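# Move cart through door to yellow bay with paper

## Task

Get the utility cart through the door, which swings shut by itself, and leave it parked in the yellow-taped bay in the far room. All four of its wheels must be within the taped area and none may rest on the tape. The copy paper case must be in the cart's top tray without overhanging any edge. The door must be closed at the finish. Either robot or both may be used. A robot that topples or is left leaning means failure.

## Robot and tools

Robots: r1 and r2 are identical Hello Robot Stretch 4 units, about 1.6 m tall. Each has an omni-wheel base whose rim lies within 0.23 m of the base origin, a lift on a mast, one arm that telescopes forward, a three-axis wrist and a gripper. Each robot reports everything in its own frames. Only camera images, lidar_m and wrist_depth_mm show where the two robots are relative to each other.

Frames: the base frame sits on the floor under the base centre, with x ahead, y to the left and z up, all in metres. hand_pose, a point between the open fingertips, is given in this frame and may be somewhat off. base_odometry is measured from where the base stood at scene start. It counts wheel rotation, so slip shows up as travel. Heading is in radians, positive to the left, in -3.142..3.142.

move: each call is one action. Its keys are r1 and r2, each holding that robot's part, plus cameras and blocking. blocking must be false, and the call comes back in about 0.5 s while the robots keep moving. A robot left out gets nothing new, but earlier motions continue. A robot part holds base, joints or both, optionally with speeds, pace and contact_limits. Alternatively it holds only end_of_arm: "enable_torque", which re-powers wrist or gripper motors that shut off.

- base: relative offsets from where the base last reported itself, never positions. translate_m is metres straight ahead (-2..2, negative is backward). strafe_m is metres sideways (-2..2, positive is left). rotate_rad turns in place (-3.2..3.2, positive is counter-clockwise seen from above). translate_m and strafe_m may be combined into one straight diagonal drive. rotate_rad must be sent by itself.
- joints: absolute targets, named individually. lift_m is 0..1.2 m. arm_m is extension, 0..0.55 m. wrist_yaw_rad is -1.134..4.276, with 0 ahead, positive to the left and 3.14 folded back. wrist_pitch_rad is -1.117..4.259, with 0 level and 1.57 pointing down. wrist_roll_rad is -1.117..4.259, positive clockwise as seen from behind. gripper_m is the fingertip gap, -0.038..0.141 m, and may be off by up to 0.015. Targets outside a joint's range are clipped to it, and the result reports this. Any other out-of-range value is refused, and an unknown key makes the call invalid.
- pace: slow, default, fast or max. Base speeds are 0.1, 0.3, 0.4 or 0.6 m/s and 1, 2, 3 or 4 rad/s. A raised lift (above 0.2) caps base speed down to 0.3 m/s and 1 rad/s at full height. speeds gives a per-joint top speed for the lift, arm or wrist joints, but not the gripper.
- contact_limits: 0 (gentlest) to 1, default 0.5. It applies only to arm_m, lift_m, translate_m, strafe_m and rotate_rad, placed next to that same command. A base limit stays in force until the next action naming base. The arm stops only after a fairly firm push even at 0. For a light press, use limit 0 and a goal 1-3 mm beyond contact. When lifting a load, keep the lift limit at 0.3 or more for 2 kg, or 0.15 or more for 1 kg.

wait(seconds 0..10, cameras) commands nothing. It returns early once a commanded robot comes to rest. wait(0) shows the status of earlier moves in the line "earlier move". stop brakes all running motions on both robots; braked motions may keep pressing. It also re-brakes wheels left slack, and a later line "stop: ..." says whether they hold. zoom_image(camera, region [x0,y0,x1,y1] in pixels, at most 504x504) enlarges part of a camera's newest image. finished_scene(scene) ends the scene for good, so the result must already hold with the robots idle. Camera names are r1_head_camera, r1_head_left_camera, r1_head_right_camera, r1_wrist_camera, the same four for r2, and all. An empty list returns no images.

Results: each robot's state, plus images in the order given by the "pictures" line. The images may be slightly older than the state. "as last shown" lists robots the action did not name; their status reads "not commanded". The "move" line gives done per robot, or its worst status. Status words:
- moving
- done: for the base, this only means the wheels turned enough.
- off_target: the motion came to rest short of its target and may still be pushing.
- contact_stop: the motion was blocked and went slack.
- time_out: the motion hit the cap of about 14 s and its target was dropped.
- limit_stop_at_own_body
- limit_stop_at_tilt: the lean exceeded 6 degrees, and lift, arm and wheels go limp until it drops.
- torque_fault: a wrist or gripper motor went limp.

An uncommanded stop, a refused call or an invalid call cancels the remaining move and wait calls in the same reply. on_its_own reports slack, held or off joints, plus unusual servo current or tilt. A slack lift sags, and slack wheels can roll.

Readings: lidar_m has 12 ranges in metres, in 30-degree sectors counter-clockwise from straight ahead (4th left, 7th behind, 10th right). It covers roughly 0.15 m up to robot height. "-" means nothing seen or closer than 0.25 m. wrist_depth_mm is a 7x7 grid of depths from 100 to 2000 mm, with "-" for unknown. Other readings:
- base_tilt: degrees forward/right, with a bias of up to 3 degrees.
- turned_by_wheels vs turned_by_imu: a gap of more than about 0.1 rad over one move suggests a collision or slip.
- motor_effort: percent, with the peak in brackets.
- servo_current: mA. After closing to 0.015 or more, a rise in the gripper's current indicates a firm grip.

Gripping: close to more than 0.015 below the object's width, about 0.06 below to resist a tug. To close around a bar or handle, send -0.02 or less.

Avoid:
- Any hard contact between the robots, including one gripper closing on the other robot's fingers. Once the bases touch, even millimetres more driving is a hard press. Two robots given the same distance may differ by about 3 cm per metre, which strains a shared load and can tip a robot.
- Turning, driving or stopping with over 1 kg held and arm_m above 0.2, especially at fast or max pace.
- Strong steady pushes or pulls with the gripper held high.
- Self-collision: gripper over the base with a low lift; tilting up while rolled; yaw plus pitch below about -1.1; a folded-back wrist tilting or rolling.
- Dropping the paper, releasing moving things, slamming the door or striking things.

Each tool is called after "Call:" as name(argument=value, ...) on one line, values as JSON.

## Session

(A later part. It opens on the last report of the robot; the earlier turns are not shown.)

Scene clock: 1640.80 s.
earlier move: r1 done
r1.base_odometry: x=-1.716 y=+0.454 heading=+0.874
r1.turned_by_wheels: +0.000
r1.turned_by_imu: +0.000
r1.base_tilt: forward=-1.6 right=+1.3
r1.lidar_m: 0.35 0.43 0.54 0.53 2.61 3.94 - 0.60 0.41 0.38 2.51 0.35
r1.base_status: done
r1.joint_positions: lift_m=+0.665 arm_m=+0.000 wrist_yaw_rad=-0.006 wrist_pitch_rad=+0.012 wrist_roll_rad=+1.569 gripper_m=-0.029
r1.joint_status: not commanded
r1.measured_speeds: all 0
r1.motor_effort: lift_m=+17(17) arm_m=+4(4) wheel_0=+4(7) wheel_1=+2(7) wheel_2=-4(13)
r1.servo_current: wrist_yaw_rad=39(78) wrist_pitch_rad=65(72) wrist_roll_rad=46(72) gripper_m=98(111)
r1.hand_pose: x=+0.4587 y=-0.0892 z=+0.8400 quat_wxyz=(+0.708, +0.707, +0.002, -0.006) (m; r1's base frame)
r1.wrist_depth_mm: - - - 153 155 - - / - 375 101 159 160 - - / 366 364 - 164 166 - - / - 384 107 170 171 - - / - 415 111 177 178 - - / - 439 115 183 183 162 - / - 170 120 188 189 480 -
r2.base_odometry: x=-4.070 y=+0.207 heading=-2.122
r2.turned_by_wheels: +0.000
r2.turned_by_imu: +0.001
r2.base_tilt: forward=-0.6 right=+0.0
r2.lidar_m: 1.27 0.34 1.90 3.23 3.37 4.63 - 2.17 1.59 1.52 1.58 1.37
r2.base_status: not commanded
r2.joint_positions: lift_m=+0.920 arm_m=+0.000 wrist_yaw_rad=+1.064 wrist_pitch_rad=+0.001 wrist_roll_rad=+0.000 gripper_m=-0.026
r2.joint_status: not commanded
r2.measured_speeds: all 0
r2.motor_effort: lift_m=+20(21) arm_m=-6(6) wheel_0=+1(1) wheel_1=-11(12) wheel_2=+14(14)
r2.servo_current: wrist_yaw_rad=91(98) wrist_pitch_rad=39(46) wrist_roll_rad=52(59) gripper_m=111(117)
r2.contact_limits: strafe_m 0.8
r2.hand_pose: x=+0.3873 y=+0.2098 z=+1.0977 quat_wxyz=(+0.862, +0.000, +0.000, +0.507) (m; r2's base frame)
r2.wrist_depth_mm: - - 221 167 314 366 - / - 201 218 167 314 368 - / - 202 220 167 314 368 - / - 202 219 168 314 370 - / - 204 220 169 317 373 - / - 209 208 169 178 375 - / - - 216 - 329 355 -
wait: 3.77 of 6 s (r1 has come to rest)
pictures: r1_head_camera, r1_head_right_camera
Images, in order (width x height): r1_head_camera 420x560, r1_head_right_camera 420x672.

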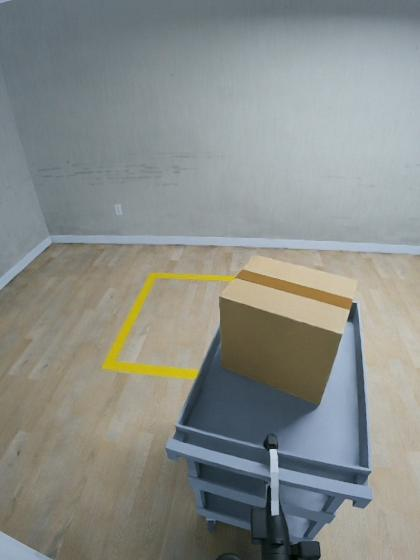

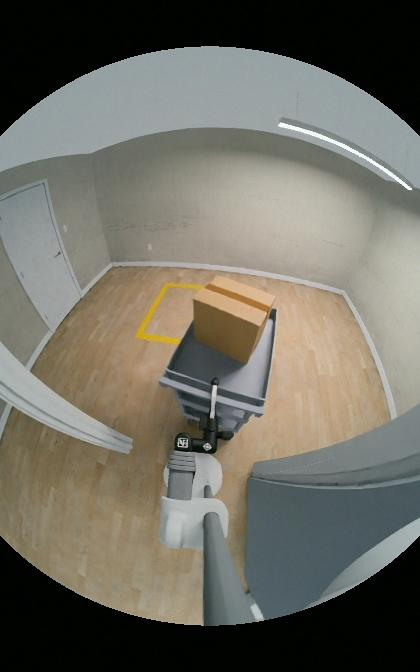

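Call:
move(blocking=false, r1={"base": {"translate_m": 0.3, "strafe_m": 0.0}, "pace": "slow"}, cameras=[])

Call:
wait(seconds=6, cameras=["r1_head_camera","r1_head_right_camera"])

Scene clock: 1651.37 s.
move: r1 moving
r1.base_odometry: x=-1.708 y=+0.463 heading=+0.874
r1.turned_by_wheels: +0.000
r1.turned_by_imu: +0.000
r1.base_tilt: forward=-1.6 right=+1.3
r1.lidar_m: 0.37 0.40 0.54 0.54 2.62 3.92 - 0.58 0.41 0.37 2.52 0.33
r1.base_status: translate_m moving; strafe_m moving
r1.joint_positions: lift_m=+0.665 arm_m=+0.000 wrist_yaw_rad=-0.006 wrist_pitch_rad=+0.012 wrist_roll_rad=+1.569 gripper_m=-0.029
r1.joint_status: not commanded
r1.measured_speeds: translate_m=+0.048 strafe_m=+0.000 rotate_rad=-0.003 lift_m=+0.000 arm_m=+0.000 wrist_yaw_rad=+0.000 wrist_pitch_rad=+0.000 wrist_roll_rad=+0.000
r1.motor_effort: lift_m=+17(17) arm_m=+4(4) wheel_0=+6(8) wheel_1=+2(5) wheel_2=-10(10)
r1.servo_current: wrist_yaw_rad=59(59) wrist_pitch_rad=72(72) wrist_roll_rad=52(59) gripper_m=104(104)
r1.hand_pose: x=+0.4587 y=-0.0892 z=+0.8400 quat_wxyz=(+0.708, +0.707, +0.002, -0.006) (m; r1's base frame)
r1.wrist_depth_mm: - - - 153 154 - - / - 375 101 159 160 - - / 364 357 - 164 165 - - / - 387 107 170 171 - - / - 418 111 176 178 - - / - 439 115 182 183 162 - / - 168 120 189 189 480 -
r2: as last shown
r2.turned_by_imu: +0.000
r2.lidar_m: 1.27 0.35 1.89 3.24 3.38 4.63 - 2.19 1.61 1.50 1.57 1.37
r2.motor_effort: lift_m=+21(21) arm_m=-5(6) wheel_0=+1(1) wheel_1=-11(12) wheel_2=+14(14)
r2.servo_current: wrist_yaw_rad=91(98) wrist_pitch_rad=39(46) wrist_roll_rad=59(59) gripper_m=111(111)
r2.contact_limits: strafe_m 0.8
r2.wrist_depth_mm: - - 220 167 312 368 - / - 202 217 167 314 368 - / - 203 219 168 314 370 - / - 203 220 168 315 370 - / - 203 220 168 317 373 - / - 208 208 169 178 373 - / - - 216 - 330 353 -
pictures: none
No camera images: "cameras" was empty.

Scene clock: 1655.17 s.
earlier move: r1 done
r1.base_odometry: x=-1.524 y=+0.684 heading=+0.874
r1.turned_by_wheels: +0.000
r1.turned_by_imu: -0.001
r1.base_tilt: forward=-1.6 right=+1.3
r1.lidar_m: 0.36 0.42 2.43 0.53 0.54 3.87 1.74 0.56 0.49 0.90 2.56 0.34
r1.base_status: done
r1.joint_positions: lift_m=+0.665 arm_m=+0.000 wrist_yaw_rad=-0.006 wrist_pitch_rad=+0.012 wrist_roll_rad=+1.569 gripper_m=-0.029
r1.joint_status: not commanded
r1.measured_speeds: all 0
r1.motor_effort: lift_m=+17(17) arm_m=+4(4) wheel_0=+3(8) wheel_1=+1(6) wheel_2=-5(10)
r1.servo_current: wrist_yaw_rad=65(78) wrist_pitch_rad=65(72) wrist_roll_rad=39(72) gripper_m=98(111)
r1.hand_pose: x=+0.4587 y=-0.0892 z=+0.8400 quat_wxyz=(+0.708, +0.707, +0.002, -0.006) (m; r1's base frame)
r1.wrist_depth_mm: - - - 150 151 - - / 384 347 - 156 157 - - / 364 359 - 161 163 - - / - 389 105 169 169 - - / - 421 109 176 177 - - / - 449 115 183 185 158 - / - 170 120 189 190 1430 -
r2.base_odometry: x=-4.070 y=+0.207 heading=-2.122
r2.turned_by_wheels: +0.000
r2.turned_by_imu: +0.001
r2.base_tilt: forward=-0.6 right=+0.0
r2.lidar_m: 1.28 0.34 1.89 3.22 3.39 4.59 - 2.18 1.59 1.50 1.57 1.36
r2.base_status: not commanded
r2.joint_positions: lift_m=+0.920 arm_m=+0.000 wrist_yaw_rad=+1.064 wrist_pitch_rad=+0.001 wrist_roll_rad=+0.000 gripper_m=-0.026
r2.joint_status: not commanded
r2.measured_speeds: all 0
r2.motor_effort: lift_m=+20(21) arm_m=-5(6) wheel_0=+1(2) wheel_1=-12(12) wheel_2=+13(14)
r2.servo_current: wrist_yaw_rad=78(104) wrist_pitch_rad=33(46) wrist_roll_rad=46(59) gripper_m=111(117)
r2.contact_limits: strafe_m 0.8
r2.hand_pose: x=+0.3873 y=+0.2098 z=+1.0977 quat_wxyz=(+0.862, +0.000, +0.000, +0.507) (m; r2's base frame)
r2.wrist_depth_mm: - - 222 167 312 366 - / - 202 218 167 314 366 - / - 202 219 168 314 368 - / - 203 219 168 315 370 - / - 204 221 169 317 373 - / - 208 208 169 178 373 - / - - 216 - 330 353 -
wait: 3.80 of 6 s (r1 has come to rest)
pictures: r1_head_camera, r1_head_right_camera
Images, in order (width x height): r1_head_camera 420x560, r1_head_right_camera 420x672.

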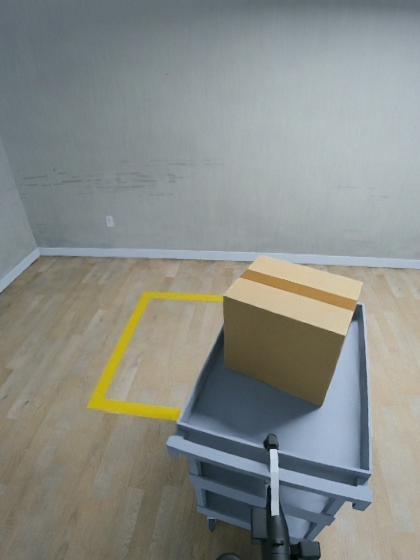

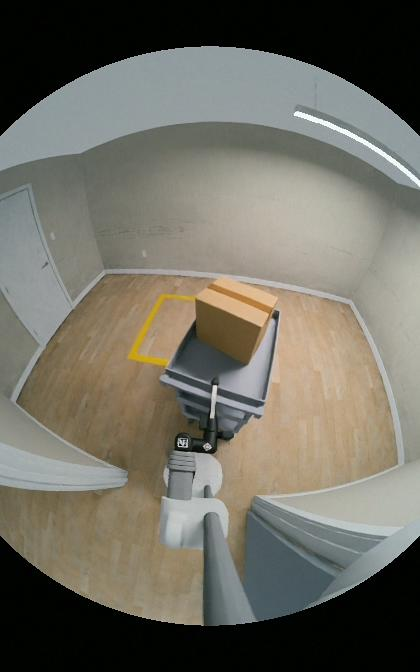

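Call:
move(blocking=false, r1={"base": {"translate_m": 0.25, "strafe_m": 0.0}, "pace": "slow"}, cameras=[])

Call:
wait(seconds=6, cameras=["r1_head_camera","r1_head_right_camera"])

Scene clock: 1661.53 s.
move: r1 moving
r1.base_odometry: x=-1.516 y=+0.694 heading=+0.874
r1.turned_by_wheels: +0.000
r1.turned_by_imu: +0.000
r1.base_tilt: forward=-1.6 right=+1.3
r1.lidar_m: 0.35 0.43 2.41 0.52 0.54 3.90 1.72 0.54 0.49 1.05 2.54 0.34
r1.base_status: translate_m moving; strafe_m moving
r1.joint_positions: lift_m=+0.665 arm_m=+0.000 wrist_yaw_rad=-0.006 wrist_pitch_rad=+0.012 wrist_roll_rad=+1.569 gripper_m=-0.029
r1.joint_status: not commanded
r1.measured_speeds: translate_m=+0.047 strafe_m=+0.000 rotate_rad=+0.000 lift_m=+0.000 arm_m=+0.000 wrist_yaw_rad=+0.000 wrist_pitch_rad=+0.000 wrist_roll_rad=+0.000
r1.motor_effort: lift_m=+17(17) arm_m=+4(4) wheel_0=+4(6) wheel_1=+2(5) wheel_2=-8(11)
r1.servo_current: wrist_yaw_rad=46(65) wrist_pitch_rad=59(72) wrist_roll_rad=46(59) gripper_m=104(111)
r1.hand_pose: x=+0.4587 y=-0.0892 z=+0.8400 quat_wxyz=(+0.708, +0.707, +0.002, -0.006) (m; r1's base frame)
r1.wrist_depth_mm: - - - 150 152 - - / 387 343 - 156 157 - - / 362 362 - 160 163 - - / - 389 105 169 170 - - / - 421 110 175 177 - - / - 449 114 183 184 158 - / - 168 119 189 190 1430 -
r2: as last shown
r2.turned_by_imu: +0.000
r2.base_tilt: forward=-0.7 right=+0.1
r2.lidar_m: 1.30 0.35 1.89 3.24 3.39 4.62 - 2.18 1.59 1.51 1.58 1.33
r2.motor_effort: lift_m=+20(21) arm_m=-5(6) wheel_0=+1(1) wheel_1=-11(12) wheel_2=+13(14)
r2.servo_current: wrist_yaw_rad=85(98) wrist_pitch_rad=46(46) wrist_roll_rad=39(65) gripper_m=111(117)
r2.contact_limits: strafe_m 0.8
r2.wrist_depth_mm: - - 221 166 310 368 - / - 202 218 167 312 368 - / - 203 219 168 314 368 - / - 202 219 168 315 370 - / - 204 220 168 315 375 - / - 208 208 169 179 373 - / - - 216 - 330 351 -
pictures: none
No camera images: "cameras" was empty.

Scene clock: 1664.80 s.
earlier move: r1 done
r1.base_odometry: x=-1.363 y=+0.876 heading=+0.874
r1.turned_by_wheels: +0.000
r1.turned_by_imu: -0.001
r1.base_tilt: forward=-1.6 right=+1.3
r1.lidar_m: 0.37 0.43 2.38 1.00 0.61 3.91 1.82 0.65 0.62 2.39 2.55 0.36
r1.base_status: done
r1.joint_positions: lift_m=+0.665 arm_m=+0.000 wrist_yaw_rad=-0.006 wrist_pitch_rad=+0.012 wrist_roll_rad=+1.569 gripper_m=-0.029
r1.joint_status: not commanded
r1.measured_speeds: all 0
r1.motor_effort: lift_m=+17(17) arm_m=+4(4) wheel_0=+3(8) wheel_1=+2(6) wheel_2=-5(11)
r1.servo_current: wrist_yaw_rad=65(72) wrist_pitch_rad=65(72) wrist_roll_rad=59(72) gripper_m=104(111)
r1.hand_pose: x=+0.4587 y=-0.0892 z=+0.8400 quat_wxyz=(+0.708, +0.707, +0.002, -0.006) (m; r1's base frame)
r1.wrist_depth_mm: - - - 148 150 - - / 345 345 - 154 155 - - / 366 362 - 159 161 - - / - 389 104 167 168 - - / - 421 108 176 177 - - / - 452 114 183 184 162 - / - 168 119 190 190 1366 -
r2.base_odometry: x=-4.070 y=+0.207 heading=-2.122
r2.turned_by_wheels: +0.000
r2.turned_by_imu: +0.000
r2.base_tilt: forward=-0.6 right=+0.0
r2.lidar_m: 1.29 0.36 1.91 3.23 3.38 4.60 - 2.16 1.57 1.51 1.59 1.35
r2.base_status: not commanded
r2.joint_positions: lift_m=+0.920 arm_m=+0.000 wrist_yaw_rad=+1.064 wrist_pitch_rad=+0.001 wrist_roll_rad=+0.000 gripper_m=-0.026
r2.joint_status: not commanded
r2.measured_speeds: all 0
r2.motor_effort: lift_m=+20(21) arm_m=-5(6) wheel_0=+1(1) wheel_1=-12(12) wheel_2=+13(14)
r2.servo_current: wrist_yaw_rad=78(98) wrist_pitch_rad=46(46) wrist_roll_rad=39(65) gripper_m=111(117)
r2.contact_limits: strafe_m 0.8
r2.hand_pose: x=+0.3873 y=+0.2098 z=+1.0977 quat_wxyz=(+0.862, +0.000, +0.000, +0.507) (m; r2's base frame)
r2.wrist_depth_mm: - - 222 167 310 368 - / - 202 218 167 314 368 - / - 202 219 167 314 368 - / - 203 220 168 315 368 - / - 204 220 169 319 370 - / - 208 208 168 178 373 - / - - 216 - 329 351 -
wait: 3.27 of 6 s (r1 has come to rest)
pictures: r1_head_camera, r1_head_right_camera
Images, in order (width x height): r1_head_camera 420x560, r1_head_right_camera 420x672.

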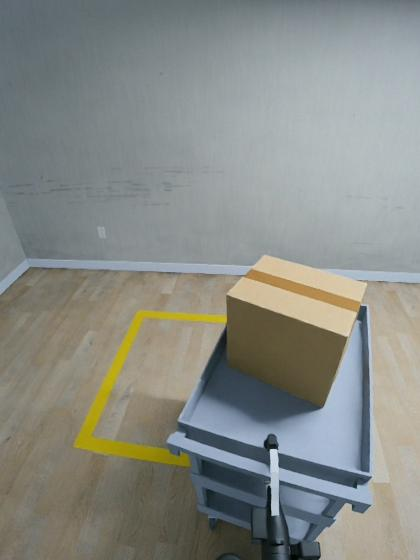

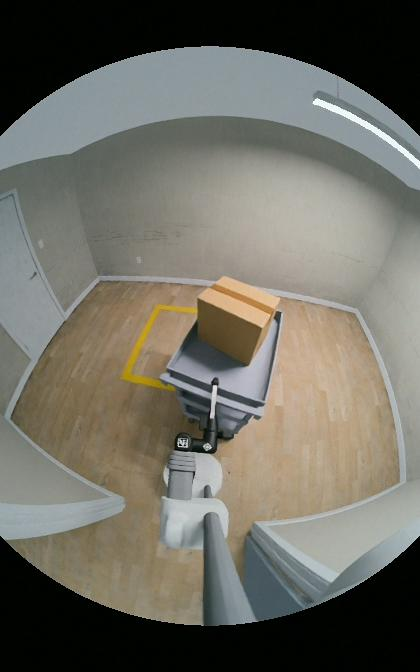

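Call:
move(blocking=false, r1={"base": {"strafe_m": -0.2, "translate_m": 0.02}, "pace": "slow"}, cameras=[])

Call:
wait(seconds=6, cameras=[])

Call:
move(blocking=false, r1={"base": {"rotate_rad": 0.15}, "pace": "slow"}, cameras=[])

Call:
wait(seconds=6, cameras=["r1_head_camera","r1_head_right_camera"])

Scene clock: 1676.33 s.
move: r1 moving
r1.base_odometry: x=-1.352 y=+0.868 heading=+0.874
r1.turned_by_wheels: +0.000
r1.turned_by_imu: +0.000
r1.base_tilt: forward=-1.6 right=+1.3
r1.lidar_m: 0.37 0.44 2.38 1.03 0.60 3.86 1.80 0.64 0.63 2.35 2.54 0.35
r1.base_status: translate_m moving; strafe_m moving
r1.joint_positions: lift_m=+0.665 arm_m=+0.000 wrist_yaw_rad=-0.005 wrist_pitch_rad=+0.012 wrist_roll_rad=+1.569 gripper_m=-0.029
r1.joint_status: not commanded
r1.measured_speeds: translate_m=+0.005 strafe_m=-0.054 rotate_rad=+0.004 lift_m=+0.000 arm_m=+0.000 wrist_yaw_rad=+0.013 wrist_pitch_rad=+0.000 wrist_roll_rad=+0.000
r1.motor_effort: lift_m=+17(17) arm_m=+4(4) wheel_0=+10(10) wheel_1=-4(9) wheel_2=-4(8)
r1.servo_current: wrist_yaw_rad=52(65) wrist_pitch_rad=65(78) wrist_roll_rad=39(59) gripper_m=98(104)
r1.hand_pose: x=+0.4588 y=-0.0889 z=+0.8400 quat_wxyz=(+0.708, +0.707, +0.002, -0.006) (m; r1's base frame)
r1.wrist_depth_mm: - - - 148 150 - - / 370 345 - 154 156 - - / 366 362 - 160 162 - - / - 389 104 168 168 - - / - 424 108 175 176 - - / - 455 114 183 185 166 - / - 168 119 190 190 477 -
r2: as last shown
r2.lidar_m: 1.29 0.36 1.89 3.24 3.37 4.62 - 2.14 1.58 1.50 1.57 1.35
r2.motor_effort: lift_m=+20(21) arm_m=-5(5) wheel_0=+1(1) wheel_1=-12(12) wheel_2=+13(14)
r2.servo_current: wrist_yaw_rad=91(98) wrist_pitch_rad=39(46) wrist_roll_rad=39(52) gripper_m=111(117)
r2.contact_limits: strafe_m 0.8
r2.wrist_depth_mm: - - 222 166 310 366 - / - 202 218 167 312 366 - / - 202 219 167 314 366 - / - 203 220 168 314 373 - / - 204 220 168 317 375 - / - 208 208 169 178 375 - / - - 216 - 330 351 -
pictures: none
No camera images: "cameras" was empty.

Scene clock: 1679.03 s.
earlier move: r1 done
r1.base_odometry: x=-1.197 y=+0.763 heading=+0.875
r1.turned_by_wheels: +0.000
r1.turned_by_imu: +0.000
r1.base_tilt: forward=-1.5 right=+1.3
r1.lidar_m: 0.36 0.34 2.59 1.14 0.79 4.15 0.84 0.51 0.68 2.18 2.36 0.39
r1.base_status: done
r1.joint_positions: lift_m=+0.665 arm_m=+0.000 wrist_yaw_rad=+0.006 wrist_pitch_rad=+0.012 wrist_roll_rad=+1.570 gripper_m=-0.029
r1.joint_status: not commanded
r1.measured_speeds: all 0
r1.motor_effort: lift_m=+17(17) arm_m=-3(4) wheel_0=+6(12) wheel_1=-3(9) wheel_2=+4(8)
r1.servo_current: wrist_yaw_rad=72(72) wrist_pitch_rad=65(78) wrist_roll_rad=33(72) gripper_m=98(111)
r1.hand_pose: x=+0.4598 y=-0.0858 z=+0.8400 quat_wxyz=(+0.708, +0.707, +0.006, -0.002) (m; r1's base frame)
r1.wrist_depth_mm: - - 116 175 176 1576 1182 / - - 117 177 178 1618 - / - 399 118 179 180 - - / - 379 119 180 181 - - / - 397 120 182 183 - - / - 413 121 183 184 166 - / - 165 122 185 186 157 -
r2.base_odometry: x=-4.070 y=+0.207 heading=-2.122
r2.turned_by_wheels: +0.000
r2.turned_by_imu: +0.000
r2.base_tilt: forward=-0.6 right=+0.0
r2.lidar_m: 1.29 0.35 1.90 3.24 3.37 4.64 - 2.17 1.59 1.50 1.59 1.36
r2.base_status: not commanded
r2.joint_positions: lift_m=+0.920 arm_m=+0.000 wrist_yaw_rad=+1.064 wrist_pitch_rad=+0.001 wrist_roll_rad=+0.000 gripper_m=-0.026
r2.joint_status: not commanded
r2.measured_speeds: all 0
r2.motor_effort: lift_m=+21(21) arm_m=-5(6) wheel_0=+1(1) wheel_1=-12(12) wheel_2=+13(14)
r2.servo_current: wrist_yaw_rad=78(104) wrist_pitch_rad=39(46) wrist_roll_rad=59(59) gripper_m=111(117)
r2.contact_limits: strafe_m 0.8
r2.hand_pose: x=+0.3873 y=+0.2098 z=+1.0977 quat_wxyz=(+0.862, +0.000, +0.000, +0.507) (m; r2's base frame)
r2.wrist_depth_mm: - - 221 167 312 366 - / - 202 219 167 314 368 - / - 203 219 168 314 370 - / - 204 219 168 315 370 - / - 204 220 169 317 373 - / - 208 208 169 179 373 - / - - 216 - 329 349 -
wait: 2.70 of 6 s (r1 has come to rest)
pictures: none
No camera images: "cameras" was empty.

Scene clock: 1679.53 s.
move: r1 moving
r1.base_odometry: x=-1.197 y=+0.763 heading=+0.986
r1.turned_by_wheels: +0.111
r1.turned_by_imu: +0.112
r1.base_tilt: forward=-1.6 right=+1.3
r1.lidar_m: 0.36 0.38 2.55 0.90 0.79 4.84 0.59 0.50 0.80 2.18 2.48 0.36
r1.base_status: rotate_rad moving
r1.joint_positions: lift_m=+0.665 arm_m=+0.000 wrist_yaw_rad=-0.005 wrist_pitch_rad=+0.012 wrist_roll_rad=+1.570 gripper_m=-0.029
r1.joint_status: not commanded
r1.measured_speeds: translate_m=+0.001 strafe_m=-0.001 rotate_rad=+0.291 lift_m=+0.000 arm_m=+0.000 wrist_yaw_rad=-0.005 wrist_pitch_rad=+0.000 wrist_roll_rad=+0.000
r1.motor_effort: lift_m=+17(17) arm_m=-2(4) wheel_0=-7(9) wheel_1=-2(6) wheel_2=-7(7)
r1.servo_current: wrist_yaw_rad=46(72) wrist_pitch_rad=65(72) wrist_roll_rad=33(59) gripper_m=104(104)
r1.hand_pose: x=+0.4588 y=-0.0888 z=+0.8400 quat_wxyz=(+0.707, +0.707, +0.003, -0.006) (m; r1's base frame)
r1.wrist_depth_mm: - - 109 167 168 1576 - / - - 111 170 171 - - / 368 366 113 174 175 - - / - 382 114 177 178 - - / - 402 117 180 181 - - / - 418 120 183 185 163 - / - 167 121 186 187 157 -
r2: as last shown
r2.lidar_m: 1.29 0.36 1.88 3.22 3.37 4.62 - 2.16 1.58 1.52 1.58 1.35
r2.motor_effort: lift_m=+20(21) arm_m=-5(6) wheel_0=+1(1) wheel_1=-11(12) wheel_2=+14(14)
r2.servo_current: wrist_yaw_rad=85(104) wrist_pitch_rad=39(46) wrist_roll_rad=46(46) gripper_m=111(117)
r2.contact_limits: strafe_m 0.8
r2.wrist_depth_mm: - - 221 166 310 368 - / - 202 218 167 314 368 - / - 203 219 168 315 368 - / - 203 220 168 314 370 - / - 204 220 168 315 373 - / - 208 208 169 178 373 - / - - 216 - 330 351 -
pictures: none
No camera images: "cameras" was empty.

Scene clock: 1680.10 s.
earlier move: r1 done
r1.base_odometry: x=-1.197 y=+0.763 heading=+1.024
r1.turned_by_wheels: +0.037
r1.turned_by_imu: +0.038
r1.base_tilt: forward=-1.6 right=+1.3
r1.lidar_m: 0.38 0.40 2.56 0.79 0.81 5.16 0.58 0.49 0.87 2.19 2.54 0.35
r1.base_status: done
r1.joint_positions: lift_m=+0.665 arm_m=+0.000 wrist_yaw_rad=-0.005 wrist_pitch_rad=+0.012 wrist_roll_rad=+1.570 gripper_m=-0.029
r1.joint_status: not commanded
r1.measured_speeds: all 0
r1.motor_effort: lift_m=+17(17) arm_m=+2(4) wheel_0=-5(9) wheel_1=-5(6) wheel_2=-4(8)
r1.servo_current: wrist_yaw_rad=52(72) wrist_pitch_rad=65(72) wrist_roll_rad=52(59) gripper_m=98(104)
r1.hand_pose: x=+0.4588 y=-0.0888 z=+0.8400 quat_wxyz=(+0.707, +0.707, +0.003, -0.006) (m; r1's base frame)
r1.wrist_depth_mm: - - 101 158 159 - - / - 452 104 163 163 - - / 362 362 107 167 169 - - / - 384 110 173 173 - - / - 413 113 177 179 - - / - 436 117 182 183 163 - / - 168 120 187 189 163 -
r2.base_odometry: x=-4.070 y=+0.207 heading=-2.122
r2.turned_by_wheels: +0.000
r2.turned_by_imu: +0.000
r2.base_tilt: forward=-0.6 right=+0.0
r2.lidar_m: 1.29 0.38 1.89 3.21 3.35 4.60 - 2.12 1.57 1.51 1.60 1.37
r2.base_status: not commanded
r2.joint_positions: lift_m=+0.920 arm_m=+0.000 wrist_yaw_rad=+1.064 wrist_pitch_rad=+0.001 wrist_roll_rad=+0.000 gripper_m=-0.026
r2.joint_status: not commanded
r2.measured_speeds: all 0
r2.motor_effort: lift_m=+20(21) arm_m=-5(6) wheel_0=+1(1) wheel_1=-11(12) wheel_2=+13(14)
r2.servo_current: wrist_yaw_rad=85(104) wrist_pitch_rad=39(52) wrist_roll_rad=52(52) gripper_m=111(117)
r2.contact_limits: strafe_m 0.8
r2.hand_pose: x=+0.3873 y=+0.2098 z=+1.0977 quat_wxyz=(+0.862, +0.000, +0.000, +0.507) (m; r2's base frame)
r2.wrist_depth_mm: - - 221 166 312 368 - / - 202 218 167 310 366 - / - 202 219 168 314 368 - / - 203 220 168 314 368 - / - 204 220 168 317 373 - / - 208 208 169 178 375 - / - - 216 - 329 351 -
wait: 0.57 of 6 s (r1 has come to rest)
pictures: r1_head_camera, r1_head_right_camera
Images, in order (width x height): r1_head_camera 420x560, r1_head_right_camera 420x672.

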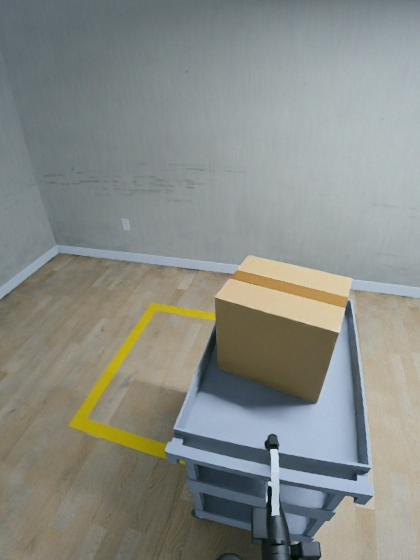

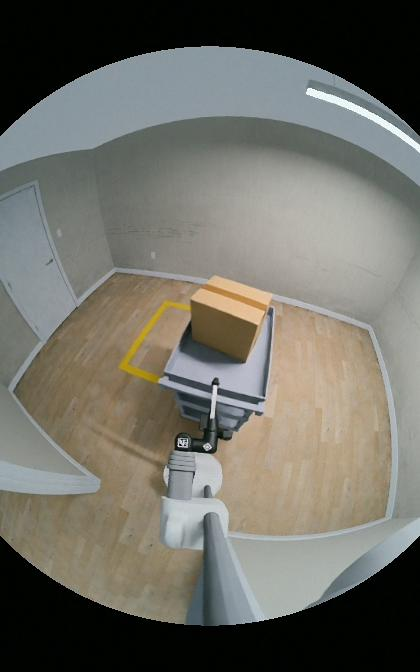

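Call:
move(blocking=false, r1={"base": {"strafe_m": -0.2, "translate_m": 0.05}, "pace": "slow"}, cameras=[])

Call:
wait(seconds=6, cameras=[])

Call:
move(blocking=false, r1={"base": {"rotate_rad": 0.18}, "pace": "slow"}, cameras=[])

Call:
wait(seconds=6, cameras=["r1_head_camera","r1_head_right_camera"])

Scene clock: 1686.43 s.
move: r1 moving
r1.base_odometry: x=-1.185 y=+0.759 heading=+1.023
r1.turned_by_wheels: +0.000
r1.turned_by_imu: -0.001
r1.base_tilt: forward=-1.6 right=+1.3
r1.lidar_m: 0.36 0.41 2.55 0.82 0.82 5.14 0.57 0.50 0.85 2.17 2.54 0.36
r1.base_status: translate_m moving; strafe_m moving
r1.joint_positions: lift_m=+0.665 arm_m=+0.000 wrist_yaw_rad=-0.005 wrist_pitch_rad=+0.012 wrist_roll_rad=+1.570 gripper_m=-0.029
r1.joint_status: not commanded
r1.measured_speeds: translate_m=+0.012 strafe_m=-0.048 rotate_rad=+0.002 lift_m=+0.000 arm_m=+0.000 wrist_yaw_rad=+0.000 wrist_pitch_rad=+0.000 wrist_roll_rad=+0.000
r1.motor_effort: lift_m=+17(17) arm_m=+4(4) wheel_0=+5(7) wheel_1=-6(9) wheel_2=-7(8)
r1.servo_current: wrist_yaw_rad=52(72) wrist_pitch_rad=72(78) wrist_roll_rad=39(52) gripper_m=98(104)
r1.hand_pose: x=+0.4588 y=-0.0888 z=+0.8400 quat_wxyz=(+0.707, +0.707, +0.003, -0.006) (m; r1's base frame)
r1.wrist_depth_mm: - - 102 158 160 1576 - / - 477 105 164 164 - - / 366 359 107 168 169 - - / - 387 110 173 174 - - / - 410 113 178 179 - - / - 433 117 182 182 159 - / - 168 120 186 189 160 -
r2: as last shown
r2.base_tilt: forward=-0.6 right=+0.1
r2.lidar_m: 1.29 0.35 1.89 3.22 3.36 4.61 - 2.17 1.56 1.52 1.58 1.36
r2.motor_effort: lift_m=+20(21) arm_m=-5(5) wheel_0=+1(1) wheel_1=-11(12) wheel_2=+13(14)
r2.servo_current: wrist_yaw_rad=98(98) wrist_pitch_rad=46(46) wrist_roll_rad=39(52) gripper_m=104(117)
r2.contact_limits: strafe_m 0.8
r2.wrist_depth_mm: - - 222 167 312 366 - / - 202 218 167 312 368 - / - 202 219 167 314 366 - / - 204 219 167 315 370 - / - 204 221 169 317 373 - / - 208 208 169 179 375 - / - - 216 - 330 351 -
pictures: none
No camera images: "cameras" was empty.

Scene clock: 1689.23 s.
earlier move: r1 done
r1.base_odometry: x=-1.001 y=+0.702 heading=+1.024
r1.turned_by_wheels: +0.001
r1.turned_by_imu: +0.000
r1.base_tilt: forward=-1.6 right=+1.2
r1.lidar_m: 0.33 0.33 2.72 0.97 1.01 5.52 0.52 0.60 1.06 2.00 2.33 0.39
r1.base_status: done
r1.joint_positions: lift_m=+0.665 arm_m=+0.000 wrist_yaw_rad=+0.003 wrist_pitch_rad=+0.012 wrist_roll_rad=+1.570 gripper_m=-0.029
r1.joint_status: not commanded
r1.measured_speeds: all 0
r1.motor_effort: lift_m=+17(17) arm_m=+4(4) wheel_0=+7(10) wheel_1=-1(9) wheel_2=+1(8)
r1.servo_current: wrist_yaw_rad=46(78) wrist_pitch_rad=72(78) wrist_roll_rad=46(65) gripper_m=104(111)
r1.hand_pose: x=+0.4595 y=-0.0865 z=+0.8400 quat_wxyz=(+0.708, +0.707, +0.005, -0.003) (m; r1's base frame)
r1.wrist_depth_mm: - - - 185 185 1618 1138 / - - - 183 185 1756 - / - 439 123 184 185 - - / - 382 122 183 184 - - / - 394 394 183 185 - - / - 402 122 183 185 166 - / - 164 121 182 184 156 -
r2.base_odometry: x=-4.070 y=+0.207 heading=-2.122
r2.turned_by_wheels: +0.000
r2.turned_by_imu: +0.000
r2.base_tilt: forward=-0.6 right=+0.1
r2.lidar_m: 1.27 0.35 1.89 3.21 3.36 4.60 - 2.16 1.59 1.48 1.61 1.37
r2.base_status: not commanded
r2.joint_positions: lift_m=+0.920 arm_m=+0.000 wrist_yaw_rad=+1.064 wrist_pitch_rad=+0.001 wrist_roll_rad=+0.000 gripper_m=-0.026
r2.joint_status: not commanded
r2.measured_speeds: all 0
r2.motor_effort: lift_m=+20(21) arm_m=-5(6) wheel_0=+1(1) wheel_1=-11(12) wheel_2=+14(14)
r2.servo_current: wrist_yaw_rad=91(104) wrist_pitch_rad=39(46) wrist_roll_rad=39(59) gripper_m=104(117)
r2.contact_limits: strafe_m 0.8
r2.hand_pose: x=+0.3873 y=+0.2098 z=+1.0977 quat_wxyz=(+0.862, +0.000, +0.000, +0.507) (m; r2's base frame)
r2.wrist_depth_mm: - - 221 167 310 368 - / - 202 218 167 310 370 - / - 202 219 167 315 370 - / - 203 220 167 317 370 - / - 204 222 168 317 373 - / - 208 207 169 178 375 - / - - 218 - 329 353 -
wait: 2.80 of 6 s (r1 has come to rest)
pictures: none
No camera images: "cameras" was empty.

Scene clock: 1689.73 s.
move: r1 moving
r1.base_odometry: x=-1.000 y=+0.701 heading=+1.142
r1.turned_by_wheels: +0.118
r1.turned_by_imu: +0.118
r1.base_tilt: forward=-1.6 right=+1.3
r1.lidar_m: 0.35 0.37 2.72 1.00 3.52 6.45 0.50 0.64 1.37 2.02 2.49 0.38
r1.base_status: rotate_rad moving
r1.joint_positions: lift_m=+0.665 arm_m=+0.000 wrist_yaw_rad=-0.008 wrist_pitch_rad=+0.012 wrist_roll_rad=+1.570 gripper_m=-0.029
r1.joint_status: not commanded
r1.measured_speeds: translate_m=+0.000 strafe_m=+0.001 rotate_rad=+0.362 lift_m=+0.000 arm_m=+0.000 wrist_yaw_rad=-0.012 wrist_pitch_rad=+0.000 wrist_roll_rad=+0.000
r1.motor_effort: lift_m=+17(17) arm_m=+2(4) wheel_0=-10(10) wheel_1=-3(7) wheel_2=-11(11)
r1.servo_current: wrist_yaw_rad=59(59) wrist_pitch_rad=65(72) wrist_roll_rad=59(59) gripper_m=104(104)
r1.hand_pose: x=+0.4585 y=-0.0898 z=+0.8400 quat_wxyz=(+0.707, +0.707, +0.001, -0.007) (m; r1's base frame)
r1.wrist_depth_mm: - - 117 177 178 1537 1138 / - - 117 178 179 1618 - / 373 370 118 179 180 - - / - 382 119 180 181 - - / - 397 120 181 183 - - / - 407 121 182 183 163 - / - 164 121 183 185 156 -
r2: as last shown
r2.base_tilt: forward=-0.6 right=+0.0
r2.lidar_m: 1.30 0.36 1.88 3.22 3.39 4.61 - 2.19 1.58 1.52 1.58 1.36
r2.motor_effort: lift_m=+20(21) arm_m=-5(6) wheel_0=+0(1) wheel_1=-12(12) wheel_2=+14(14)
r2.servo_current: wrist_yaw_rad=91(98) wrist_pitch_rad=46(46) wrist_roll_rad=46(52) gripper_m=104(117)
r2.contact_limits: strafe_m 0.8
r2.wrist_depth_mm: - - 220 166 312 366 - / - 202 218 167 312 368 - / - 203 220 168 314 366 - / - 204 220 168 314 373 - / - 203 220 168 317 373 - / - 208 208 169 178 375 - / - - 216 - 330 353 -
pictures: none
No camera images: "cameras" was empty.

Scene clock: 1690.37 s.
earlier move: r1 done
r1.base_odometry: x=-1.000 y=+0.701 heading=+1.203
r1.turned_by_wheels: +0.060
r1.turned_by_imu: +0.060
r1.base_tilt: forward=-1.6 right=+1.3
r1.lidar_m: 0.34 0.42 2.71 0.99 3.59 0.64 0.50 0.67 1.56 2.06 2.42 0.37
r1.base_status: done
r1.joint_positions: lift_m=+0.665 arm_m=+0.000 wrist_yaw_rad=-0.008 wrist_pitch_rad=+0.012 wrist_roll_rad=+1.570 gripper_m=-0.029
r1.joint_status: not commanded
r1.measured_speeds: all 0
r1.motor_effort: lift_m=+17(17) arm_m=-3(4) wheel_0=-9(10) wheel_1=-4(7) wheel_2=-8(12)
r1.servo_current: wrist_yaw_rad=46(72) wrist_pitch_rad=65(72) wrist_roll_rad=33(72) gripper_m=104(104)
r1.hand_pose: x=+0.4585 y=-0.0898 z=+0.8400 quat_wxyz=(+0.707, +0.707, +0.001, -0.007) (m; r1's base frame)
r1.wrist_depth_mm: - - 104 162 162 1537 - / - 421 107 166 167 - - / 364 362 109 170 171 - - / - 384 112 174 175 - - / - 407 115 179 180 - - / - 430 118 182 184 158 - / - 166 121 186 188 160 -
r2.base_odometry: x=-4.070 y=+0.207 heading=-2.122
r2.turned_by_wheels: +0.000
r2.turned_by_imu: +0.000
r2.base_tilt: forward=-0.6 right=+0.0
r2.lidar_m: 1.28 0.36 1.89 3.20 3.38 4.61 - 2.17 1.57 1.51 1.59 1.35
r2.base_status: not commanded
r2.joint_positions: lift_m=+0.920 arm_m=+0.000 wrist_yaw_rad=+1.064 wrist_pitch_rad=+0.001 wrist_roll_rad=+0.000 gripper_m=-0.026
r2.joint_status: not commanded
r2.measured_speeds: all 0
r2.motor_effort: lift_m=+20(21) arm_m=-5(6) wheel_0=+1(1) wheel_1=-11(12) wheel_2=+13(14)
r2.servo_current: wrist_yaw_rad=85(98) wrist_pitch_rad=33(46) wrist_roll_rad=46(59) gripper_m=117(117)
r2.contact_limits: strafe_m 0.8
r2.hand_pose: x=+0.3873 y=+0.2098 z=+1.0977 quat_wxyz=(+0.862, +0.000, +0.000, +0.507) (m; r2's base frame)
r2.wrist_depth_mm: - - 222 167 312 368 - / - 202 218 167 314 368 - / - 202 219 167 315 368 - / - 203 220 168 315 368 - / - 203 220 169 317 370 - / - 208 208 169 179 370 - / - - 216 - 332 351 -
wait: 0.63 of 6 s (r1 has come to rest)
pictures: r1_head_camera, r1_head_right_camera
Images, in order (width x height): r1_head_camera 420x560, r1_head_right_camera 420x672.

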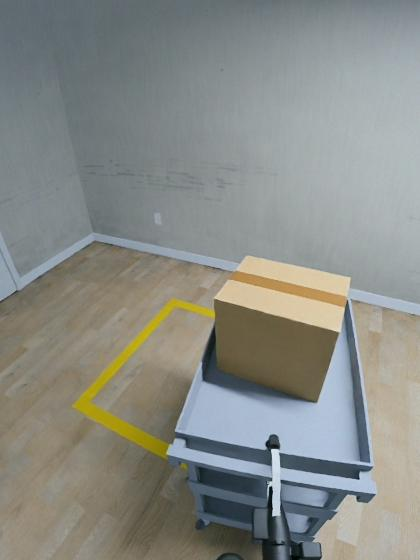

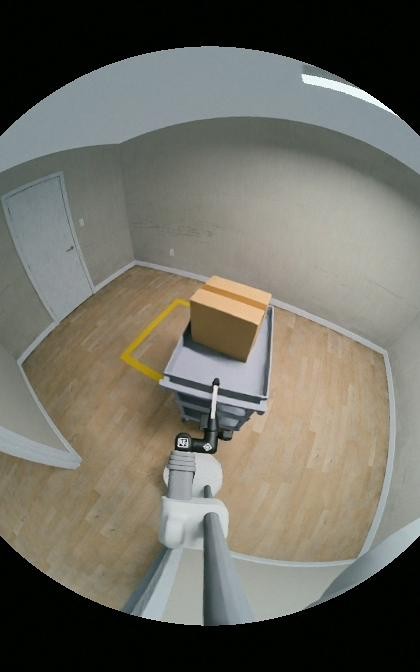

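Call:
move(blocking=false, r1={"base": {"strafe_m": -0.25, "translate_m": 0.06}, "pace": "slow"}, cameras=[])

Call:
wait(seconds=6, cameras=[])

Call:
move(blocking=false, r1={"base": {"rotate_rad": 0.22}, "pace": "slow"}, cameras=[])

Call:
wait(seconds=6, cameras=["r1_head_camera","r1_head_right_camera"])

Scene clock: 1700.87 s.
move: r1 moving
r1.base_odometry: x=-0.988 y=+0.700 heading=+1.202
r1.turned_by_wheels: +0.000
r1.turned_by_imu: +0.000
r1.base_tilt: forward=-1.6 right=+1.2
r1.lidar_m: 0.36 0.39 2.73 1.00 3.60 0.64 0.51 0.67 1.57 2.03 2.41 0.36
r1.base_status: translate_m moving; strafe_m moving
r1.joint_positions: lift_m=+0.665 arm_m=+0.000 wrist_yaw_rad=-0.008 wrist_pitch_rad=+0.012 wrist_roll_rad=+1.570 gripper_m=-0.029
r1.joint_status: not commanded
r1.measured_speeds: translate_m=+0.011 strafe_m=-0.050 rotate_rad=+0.003 lift_m=+0.000 arm_m=+0.000 wrist_yaw_rad=+0.000 wrist_pitch_rad=+0.000 wrist_roll_rad=+0.000
r1.motor_effort: lift_m=+17(17) arm_m=+3(4) wheel_0=+7(7) wheel_1=-8(9) wheel_2=-6(10)
r1.servo_current: wrist_yaw_rad=65(65) wrist_pitch_rad=65(65) wrist_roll_rad=39(59) gripper_m=98(104)
r1.hand_pose: x=+0.4585 y=-0.0898 z=+0.8400 quat_wxyz=(+0.707, +0.707, +0.001, -0.007) (m; r1's base frame)
r1.wrist_depth_mm: - - 103 160 162 1576 - / - 418 106 165 166 - - / 362 364 109 169 171 - - / - 387 111 174 174 - - / - 407 114 178 179 - - / - 421 118 182 182 160 - / - 165 120 186 187 160 -
r2: as last shown
r2.lidar_m: 1.28 0.35 1.91 3.24 3.35 4.60 - 2.17 1.60 1.51 1.59 1.34
r2.motor_effort: lift_m=+21(21) arm_m=-6(6) wheel_0=+1(2) wheel_1=-11(12) wheel_2=+14(14)
r2.servo_current: wrist_yaw_rad=91(98) wrist_pitch_rad=52(52) wrist_roll_rad=46(52) gripper_m=111(117)
r2.contact_limits: strafe_m 0.8
r2.wrist_depth_mm: - - 221 167 312 366 - / - 202 217 167 312 366 - / - 202 219 167 312 368 - / - 204 220 168 315 370 - / - 204 221 168 315 373 - / - 208 208 169 178 375 - / - - 216 - 330 349 -
pictures: none
No camera images: "cameras" was empty.

Scene clock: 1704.17 s.
earlier move: r1 done
r1.base_odometry: x=-0.746 y=+0.668 heading=+1.203
r1.turned_by_wheels: +0.001
r1.turned_by_imu: +0.001
r1.base_tilt: forward=-1.5 right=+1.2
r1.lidar_m: 0.35 0.36 2.91 1.23 3.83 0.64 0.66 0.88 1.81 1.84 2.28 0.39
r1.base_status: done
r1.joint_positions: lift_m=+0.665 arm_m=+0.000 wrist_yaw_rad=+0.006 wrist_pitch_rad=+0.012 wrist_roll_rad=+1.570 gripper_m=-0.029
r1.joint_status: not commanded
r1.measured_speeds: all 0
r1.motor_effort: lift_m=+17(17) arm_m=-3(4) wheel_0=+8(12) wheel_1=-3(9) wheel_2=+5(10)
r1.servo_current: wrist_yaw_rad=72(72) wrist_pitch_rad=65(78) wrist_roll_rad=33(65) gripper_m=98(111)
r1.hand_pose: x=+0.4598 y=-0.0856 z=+0.8400 quat_wxyz=(+0.708, +0.707, +0.006, -0.002) (m; r1's base frame)
r1.wrist_depth_mm: - - - 189 190 1499 1118 / - - 126 188 189 1618 - / - - 125 188 188 - - / 384 379 377 185 187 - - / - 392 - 185 187 - - / - 402 - 184 185 - - / - 164 122 183 183 155 -
r2.base_odometry: x=-4.070 y=+0.207 heading=-2.122
r2.turned_by_wheels: +0.000
r2.turned_by_imu: +0.000
r2.base_tilt: forward=-0.6 right=+0.0
r2.lidar_m: 1.30 0.33 1.89 3.22 3.36 4.60 - 2.16 1.60 1.50 1.56 1.36
r2.base_status: not commanded
r2.joint_positions: lift_m=+0.920 arm_m=+0.000 wrist_yaw_rad=+1.064 wrist_pitch_rad=+0.001 wrist_roll_rad=+0.000 gripper_m=-0.026
r2.joint_status: not commanded
r2.measured_speeds: all 0
r2.motor_effort: lift_m=+20(21) arm_m=-5(6) wheel_0=+1(2) wheel_1=-11(12) wheel_2=+14(14)
r2.servo_current: wrist_yaw_rad=78(104) wrist_pitch_rad=46(52) wrist_roll_rad=46(59) gripper_m=111(117)
r2.contact_limits: strafe_m 0.8
r2.hand_pose: x=+0.3873 y=+0.2098 z=+1.0977 quat_wxyz=(+0.862, +0.000, +0.000, +0.507) (m; r2's base frame)
r2.wrist_depth_mm: - - 220 167 312 368 - / - 202 218 167 312 366 - / - 203 219 168 314 370 - / - 203 220 168 315 373 - / - 204 220 168 317 373 - / - 208 208 169 179 375 - / - - 216 - 330 353 -
wait: 3.30 of 6 s (r1 has come to rest)
pictures: none
No camera images: "cameras" was empty.

Scene clock: 1704.67 s.
move: r1 moving
r1.base_odometry: x=-0.746 y=+0.667 heading=+1.326
r1.turned_by_wheels: +0.123
r1.turned_by_imu: +0.123
r1.base_tilt: forward=-1.6 right=+1.3
r1.lidar_m: 0.35 0.38 2.32 1.25 4.32 0.64 0.70 1.00 1.81 1.91 2.17 0.39
r1.base_status: rotate_rad moving
r1.joint_positions: lift_m=+0.665 arm_m=+0.000 wrist_yaw_rad=-0.009 wrist_pitch_rad=+0.012 wrist_roll_rad=+1.570 gripper_m=-0.029
r1.joint_status: not commanded
r1.measured_speeds: translate_m=-0.002 strafe_m=-0.001 rotate_rad=+0.459 lift_m=+0.000 arm_m=+0.000 wrist_yaw_rad=-0.075 wrist_pitch_rad=+0.000 wrist_roll_rad=+0.000
r1.motor_effort: lift_m=+17(17) arm_m=+0(4) wheel_0=-10(11) wheel_1=-3(8) wheel_2=-11(11)
r1.servo_current: wrist_yaw_rad=52(72) wrist_pitch_rad=65(72) wrist_roll_rad=33(59) gripper_m=98(104)
r1.hand_pose: x=+0.4585 y=-0.0899 z=+0.8400 quat_wxyz=(+0.707, +0.707, +0.001, -0.007) (m; r1's base frame)
r1.wrist_depth_mm: - - 122 182 184 1464 1205 / - - 122 183 184 1576 - / - 379 122 183 184 - - / 382 382 122 183 183 - - / - 394 122 183 185 - - / - 404 122 182 184 163 - / - 164 122 182 183 154 -
r2: as last shown
r2.lidar_m: 1.29 0.34 1.87 3.23 3.38 4.62 - 2.17 1.57 1.52 1.56 1.34
r2.motor_effort: lift_m=+20(21) arm_m=-6(6) wheel_0=+1(1) wheel_1=-11(12) wheel_2=+14(14)
r2.servo_current: wrist_yaw_rad=85(91) wrist_pitch_rad=46(52) wrist_roll_rad=65(65) gripper_m=111(117)
r2.contact_limits: strafe_m 0.8
r2.wrist_depth_mm: - - 221 167 312 366 - / - 202 218 167 312 366 - / - 202 219 168 315 368 - / - 203 220 168 315 368 - / - 203 220 168 317 370 - / - 208 208 169 178 375 - / - - 216 - 329 351 -
pictures: none
No camera images: "cameras" was empty.

Scene clock: 1705.40 s.
earlier move: r1 done
r1.base_odometry: x=-0.746 y=+0.668 heading=+1.422
r1.turned_by_wheels: +0.095
r1.turned_by_imu: +0.095
r1.base_tilt: forward=-1.6 right=+1.3
r1.lidar_m: 0.35 0.40 1.76 1.25 4.82 0.65 0.74 1.14 1.80 1.97 2.12 0.37
r1.base_status: done
r1.joint_positions: lift_m=+0.665 arm_m=+0.000 wrist_yaw_rad=-0.010 wrist_pitch_rad=+0.012 wrist_roll_rad=+1.570 gripper_m=-0.029
r1.joint_status: not commanded
r1.measured_speeds: all 0
r1.motor_effort: lift_m=+17(17) arm_m=+4(4) wheel_0=-8(11) wheel_1=-5(8) wheel_2=-9(12)
r1.servo_current: wrist_yaw_rad=78(78) wrist_pitch_rad=65(78) wrist_roll_rad=46(59) gripper_m=98(111)
r1.hand_pose: x=+0.4584 y=-0.0903 z=+0.8400 quat_wxyz=(+0.707, +0.707, +0.001, -0.008) (m; r1's base frame)
r1.wrist_depth_mm: - - 103 160 162 - - / - 394 105 165 165 - - / 364 366 108 168 169 - - / - 389 111 173 175 - - / - 410 114 178 179 - - / - 430 117 182 183 162 - / - 165 120 187 189 160 -
r2.base_odometry: x=-4.070 y=+0.207 heading=-2.122
r2.turned_by_wheels: +0.000
r2.turned_by_imu: +0.000
r2.base_tilt: forward=-0.6 right=+0.1
r2.lidar_m: 1.28 0.33 1.91 3.23 3.38 4.60 - 2.18 1.58 1.51 1.58 1.33
r2.base_status: not commanded
r2.joint_positions: lift_m=+0.920 arm_m=+0.000 wrist_yaw_rad=+1.064 wrist_pitch_rad=+0.001 wrist_roll_rad=+0.000 gripper_m=-0.026
r2.joint_status: not commanded
r2.measured_speeds: all 0
r2.motor_effort: lift_m=+20(21) arm_m=-5(6) wheel_0=+1(1) wheel_1=-12(12) wheel_2=+13(14)
r2.servo_current: wrist_yaw_rad=91(98) wrist_pitch_rad=39(52) wrist_roll_rad=52(65) gripper_m=104(117)
r2.contact_limits: strafe_m 0.8
r2.hand_pose: x=+0.3873 y=+0.2098 z=+1.0977 quat_wxyz=(+0.862, +0.000, +0.000, +0.507) (m; r2's base frame)
r2.wrist_depth_mm: - - 222 167 312 368 - / - 202 219 167 312 368 - / - 202 219 168 312 370 - / - 203 219 168 315 375 - / - 204 221 169 315 373 - / - 208 207 169 178 375 - / - - 216 - 330 353 -
wait: 0.73 of 6 s (r1 has come to rest)
pictures: r1_head_camera, r1_head_right_camera
Images, in order (width x height): r1_head_camera 420x560, r1_head_right_camera 420x672.

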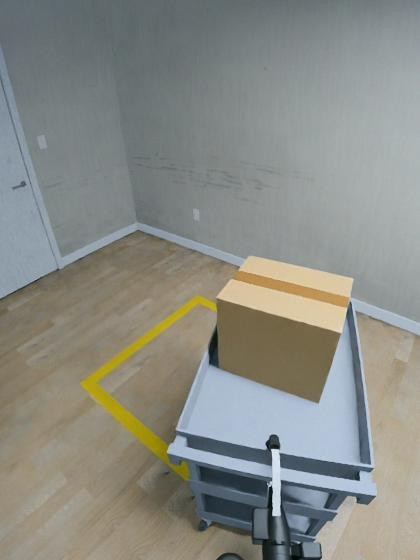

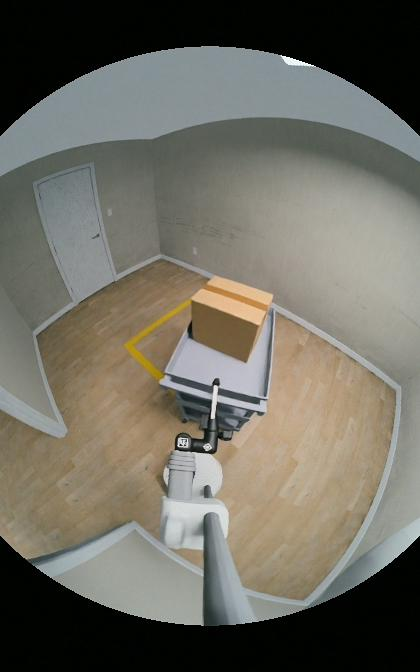

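Call:
move(blocking=false, r1={"base": {"strafe_m": -0.28}, "pace": "slow"}, cameras=[])

Call:
wait(seconds=6, cameras=[])

Call:
move(blocking=false, r1={"base": {"rotate_rad": 0.25}, "pace": "slow"}, cameras=[])

Call:
wait(seconds=6, cameras=["r1_head_camera","r1_head_right_camera"])

Scene clock: 1714.40 s.
move: r1 moving
r1.base_odometry: x=-0.732 y=+0.665 heading=+1.422
r1.turned_by_wheels: +0.000
r1.turned_by_imu: +0.000
r1.base_tilt: forward=-1.6 right=+1.2
r1.lidar_m: 0.38 0.41 1.80 1.28 0.80 0.64 0.73 1.15 1.79 1.95 2.12 0.36
r1.base_status: strafe_m moving
r1.joint_positions: lift_m=+0.665 arm_m=+0.000 wrist_yaw_rad=-0.007 wrist_pitch_rad=+0.012 wrist_roll_rad=+1.570 gripper_m=-0.029
r1.joint_status: not commanded
r1.measured_speeds: translate_m=+0.000 strafe_m=-0.056 rotate_rad=+0.000 lift_m=+0.000 arm_m=+0.000 wrist_yaw_rad=+0.049 wrist_pitch_rad=+0.000 wrist_roll_rad=+0.000
r1.motor_effort: lift_m=+17(17) arm_m=+4(4) wheel_0=+10(10) wheel_1=-8(8) wheel_2=-6(8)
r1.servo_current: wrist_yaw_rad=72(78) wrist_pitch_rad=65(72) wrist_roll_rad=59(59) gripper_m=104(104)
r1.hand_pose: x=+0.4586 y=-0.0895 z=+0.8400 quat_wxyz=(+0.707, +0.707, +0.002, -0.007) (m; r1's base frame)
r1.wrist_depth_mm: - - 102 158 160 - - / - 387 105 164 164 - - / 366 362 107 167 170 - - / - 387 110 174 174 - - / - 413 114 178 179 - - / - 436 117 182 183 160 - / - 166 120 186 188 160 -
r2: as last shown
r2.lidar_m: 1.28 0.36 1.89 3.24 3.37 4.61 - 2.17 1.55 1.53 1.59 1.36
r2.motor_effort: lift_m=+20(21) arm_m=-5(6) wheel_0=+1(1) wheel_1=-11(12) wheel_2=+14(14)
r2.servo_current: wrist_yaw_rad=91(98) wrist_pitch_rad=33(46) wrist_roll_rad=52(52) gripper_m=104(117)
r2.contact_limits: strafe_m 0.8
r2.wrist_depth_mm: - - 221 167 310 366 - / - 202 218 167 314 368 - / - 203 219 168 315 370 - / - 204 220 168 315 373 - / - 204 220 168 319 373 - / - 208 208 169 178 373 - / - - 216 - 330 353 -
pictures: none
No camera images: "cameras" was empty.

Scene clock: 1717.87 s.
earlier move: r1 done
r1.base_odometry: x=-0.469 y=+0.626 heading=+1.422
r1.turned_by_wheels: +0.001
r1.turned_by_imu: +0.001
r1.base_tilt: forward=-1.6 right=+1.2
r1.lidar_m: 0.32 0.34 2.20 1.54 0.82 0.81 0.89 1.42 1.58 1.71 1.98 0.40
r1.base_status: done
r1.joint_positions: lift_m=+0.665 arm_m=+0.000 wrist_yaw_rad=+0.006 wrist_pitch_rad=+0.012 wrist_roll_rad=+1.570 gripper_m=-0.029
r1.joint_status: not commanded
r1.measured_speeds: all 0
r1.motor_effort: lift_m=+17(17) arm_m=-4(4) wheel_0=+5(10) wheel_1=-2(8) wheel_2=+6(8)
r1.servo_current: wrist_yaw_rad=39(78) wrist_pitch_rad=65(78) wrist_roll_rad=52(65) gripper_m=104(111)
r1.hand_pose: x=+0.4598 y=-0.0856 z=+0.8400 quat_wxyz=(+0.708, +0.707, +0.006, -0.002) (m; r1's base frame)
r1.wrist_depth_mm: - - - 195 197 1499 1138 / - - 131 193 195 1576 - / - - 130 191 193 - - / - 384 - 190 190 - - / - 392 - 187 188 - - / - 397 - 185 186 163 - / - 164 137 183 183 154 -
r2.base_odometry: x=-4.070 y=+0.207 heading=-2.122
r2.turned_by_wheels: +0.000
r2.turned_by_imu: +0.000
r2.base_tilt: forward=-0.6 right=+0.0
r2.lidar_m: 1.28 0.37 1.89 3.25 3.37 4.63 - 2.18 1.60 1.52 1.59 1.34
r2.base_status: not commanded
r2.joint_positions: lift_m=+0.920 arm_m=+0.000 wrist_yaw_rad=+1.064 wrist_pitch_rad=+0.001 wrist_roll_rad=+0.000 gripper_m=-0.026
r2.joint_status: not commanded
r2.measured_speeds: all 0
r2.motor_effort: lift_m=+20(21) arm_m=-5(6) wheel_0=+1(2) wheel_1=-11(12) wheel_2=+13(14)
r2.servo_current: wrist_yaw_rad=85(104) wrist_pitch_rad=39(52) wrist_roll_rad=52(59) gripper_m=111(117)
r2.contact_limits: strafe_m 0.8
r2.hand_pose: x=+0.3873 y=+0.2098 z=+1.0977 quat_wxyz=(+0.862, +0.000, +0.000, +0.507) (m; r2's base frame)
r2.wrist_depth_mm: - - 220 167 314 368 - / - 202 217 167 314 368 - / - 203 220 167 314 368 - / - 203 220 168 315 368 - / - 204 220 168 317 368 - / - 208 208 169 179 373 - / - - 217 - 329 355 -
wait: 3.47 of 6 s (r1 has come to rest)
pictures: none
No camera images: "cameras" was empty.

Scene clock: 1718.37 s.
move: r1 moving
r1.base_odometry: x=-0.469 y=+0.626 heading=+1.546
r1.turned_by_wheels: +0.124
r1.turned_by_imu: +0.124
r1.base_tilt: forward=-1.6 right=+1.3
r1.lidar_m: 0.35 0.35 1.70 1.54 0.83 0.83 0.96 1.60 1.59 1.85 1.94 0.39
r1.base_status: rotate_rad moving
r1.joint_positions: lift_m=+0.665 arm_m=+0.000 wrist_yaw_rad=-0.007 wrist_pitch_rad=+0.012 wrist_roll_rad=+1.570 gripper_m=-0.029
r1.joint_status: not commanded
r1.measured_speeds: translate_m=+0.000 strafe_m=+0.001 rotate_rad=+0.479 lift_m=+0.000 arm_m=+0.000 wrist_yaw_rad=-0.045 wrist_pitch_rad=+0.000 wrist_roll_rad=+0.000
r1.motor_effort: lift_m=+17(17) arm_m=-2(4) wheel_0=-12(14) wheel_1=-5(7) wheel_2=-10(10)
r1.servo_current: wrist_yaw_rad=46(65) wrist_pitch_rad=65(72) wrist_roll_rad=46(59) gripper_m=104(111)
r1.hand_pose: x=+0.4586 y=-0.0894 z=+0.8400 quat_wxyz=(+0.707, +0.707, +0.002, -0.007) (m; r1's base frame)
r1.wrist_depth_mm: - - 125 187 188 1464 1205 / - - - 186 187 1618 - / - 413 - 186 187 - - / - 382 382 185 186 - - / - 394 - 184 186 - - / - 402 - 183 185 163 - / - 168 122 183 184 156 -
r2: as last shown
r2.lidar_m: 1.27 0.37 1.87 3.23 3.36 4.61 - 2.15 1.57 1.50 1.60 1.35
r2.motor_effort: lift_m=+20(21) arm_m=-5(6) wheel_0=+1(1) wheel_1=-11(12) wheel_2=+14(14)
r2.servo_current: wrist_yaw_rad=85(104) wrist_pitch_rad=46(46) wrist_roll_rad=52(59) gripper_m=117(117)
r2.contact_limits: strafe_m 0.8
r2.wrist_depth_mm: - - 221 166 314 368 - / - 202 218 167 312 366 - / - 203 219 167 315 370 - / - 203 220 168 315 370 - / - 204 220 169 315 373 - / - 209 207 168 179 373 - / - - 216 - 332 349 -
pictures: none
No camera images: "cameras" was empty.

Scene clock: 1719.17 s.
earlier move: r1 done
r1.base_odometry: x=-0.469 y=+0.626 heading=+1.671
r1.turned_by_wheels: +0.125
r1.turned_by_imu: +0.125
r1.base_tilt: forward=-1.6 right=+1.3
r1.lidar_m: 0.34 0.39 1.52 1.61 0.81 0.83 1.06 1.58 1.62 2.02 1.93 0.36
r1.base_status: done
r1.joint_positions: lift_m=+0.665 arm_m=+0.000 wrist_yaw_rad=-0.008 wrist_pitch_rad=+0.012 wrist_roll_rad=+1.570 gripper_m=-0.029
r1.joint_status: not commanded
r1.measured_speeds: all 0
r1.motor_effort: lift_m=+17(17) arm_m=+4(4) wheel_0=-7(14) wheel_1=-3(7) wheel_2=-8(11)
r1.servo_current: wrist_yaw_rad=59(78) wrist_pitch_rad=65(72) wrist_roll_rad=65(65) gripper_m=98(111)
r1.hand_pose: x=+0.4586 y=-0.0896 z=+0.8400 quat_wxyz=(+0.707, +0.707, +0.001, -0.007) (m; r1's base frame)
r1.wrist_depth_mm: - - 101 158 160 - - / - 382 105 164 164 - - / 366 362 107 168 169 - - / - 384 110 173 174 - - / - 410 113 177 179 - - / - 436 117 182 183 162 - / - 165 120 187 189 160 -
r2.base_odometry: x=-4.070 y=+0.207 heading=-2.122
r2.turned_by_wheels: +0.000
r2.turned_by_imu: +0.000
r2.base_tilt: forward=-0.6 right=+0.0
r2.lidar_m: 1.27 0.35 1.89 3.22 3.36 4.61 - 2.18 1.57 1.52 1.58 1.37
r2.base_status: not commanded
r2.joint_positions: lift_m=+0.920 arm_m=+0.000 wrist_yaw_rad=+1.064 wrist_pitch_rad=+0.001 wrist_roll_rad=+0.000 gripper_m=-0.026
r2.joint_status: not commanded
r2.measured_speeds: all 0
r2.motor_effort: lift_m=+20(21) arm_m=-5(6) wheel_0=+1(1) wheel_1=-11(12) wheel_2=+14(14)
r2.servo_current: wrist_yaw_rad=91(104) wrist_pitch_rad=39(46) wrist_roll_rad=46(59) gripper_m=111(117)
r2.contact_limits: strafe_m 0.8
r2.hand_pose: x=+0.3873 y=+0.2098 z=+1.0977 quat_wxyz=(+0.862, +0.000, +0.000, +0.507) (m; r2's base frame)
r2.wrist_depth_mm: - - 221 167 312 366 - / - 202 219 167 312 368 - / - 202 220 167 312 370 - / - 203 219 168 314 370 - / - 204 220 168 317 373 - / - 209 208 169 178 373 - / - - 217 - 329 353 -
wait: 0.80 of 6 s (r1 has come to rest)
pictures: r1_head_camera, r1_head_right_camera
Images, in order (width x height): r1_head_camera 420x560, r1_head_right_camera 420x672.

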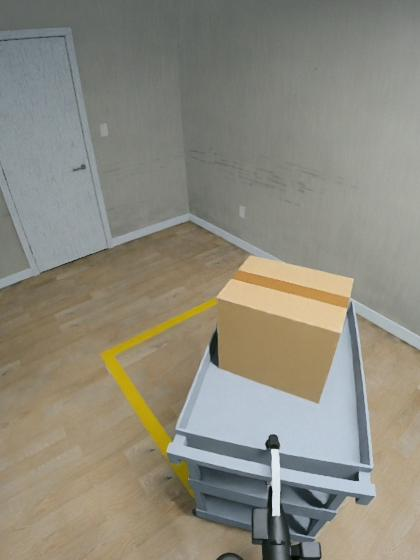

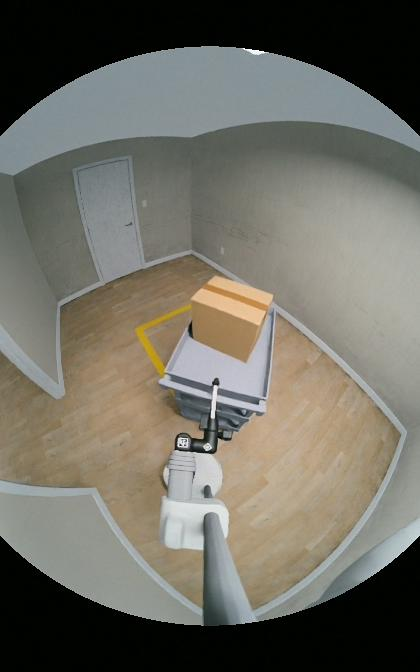

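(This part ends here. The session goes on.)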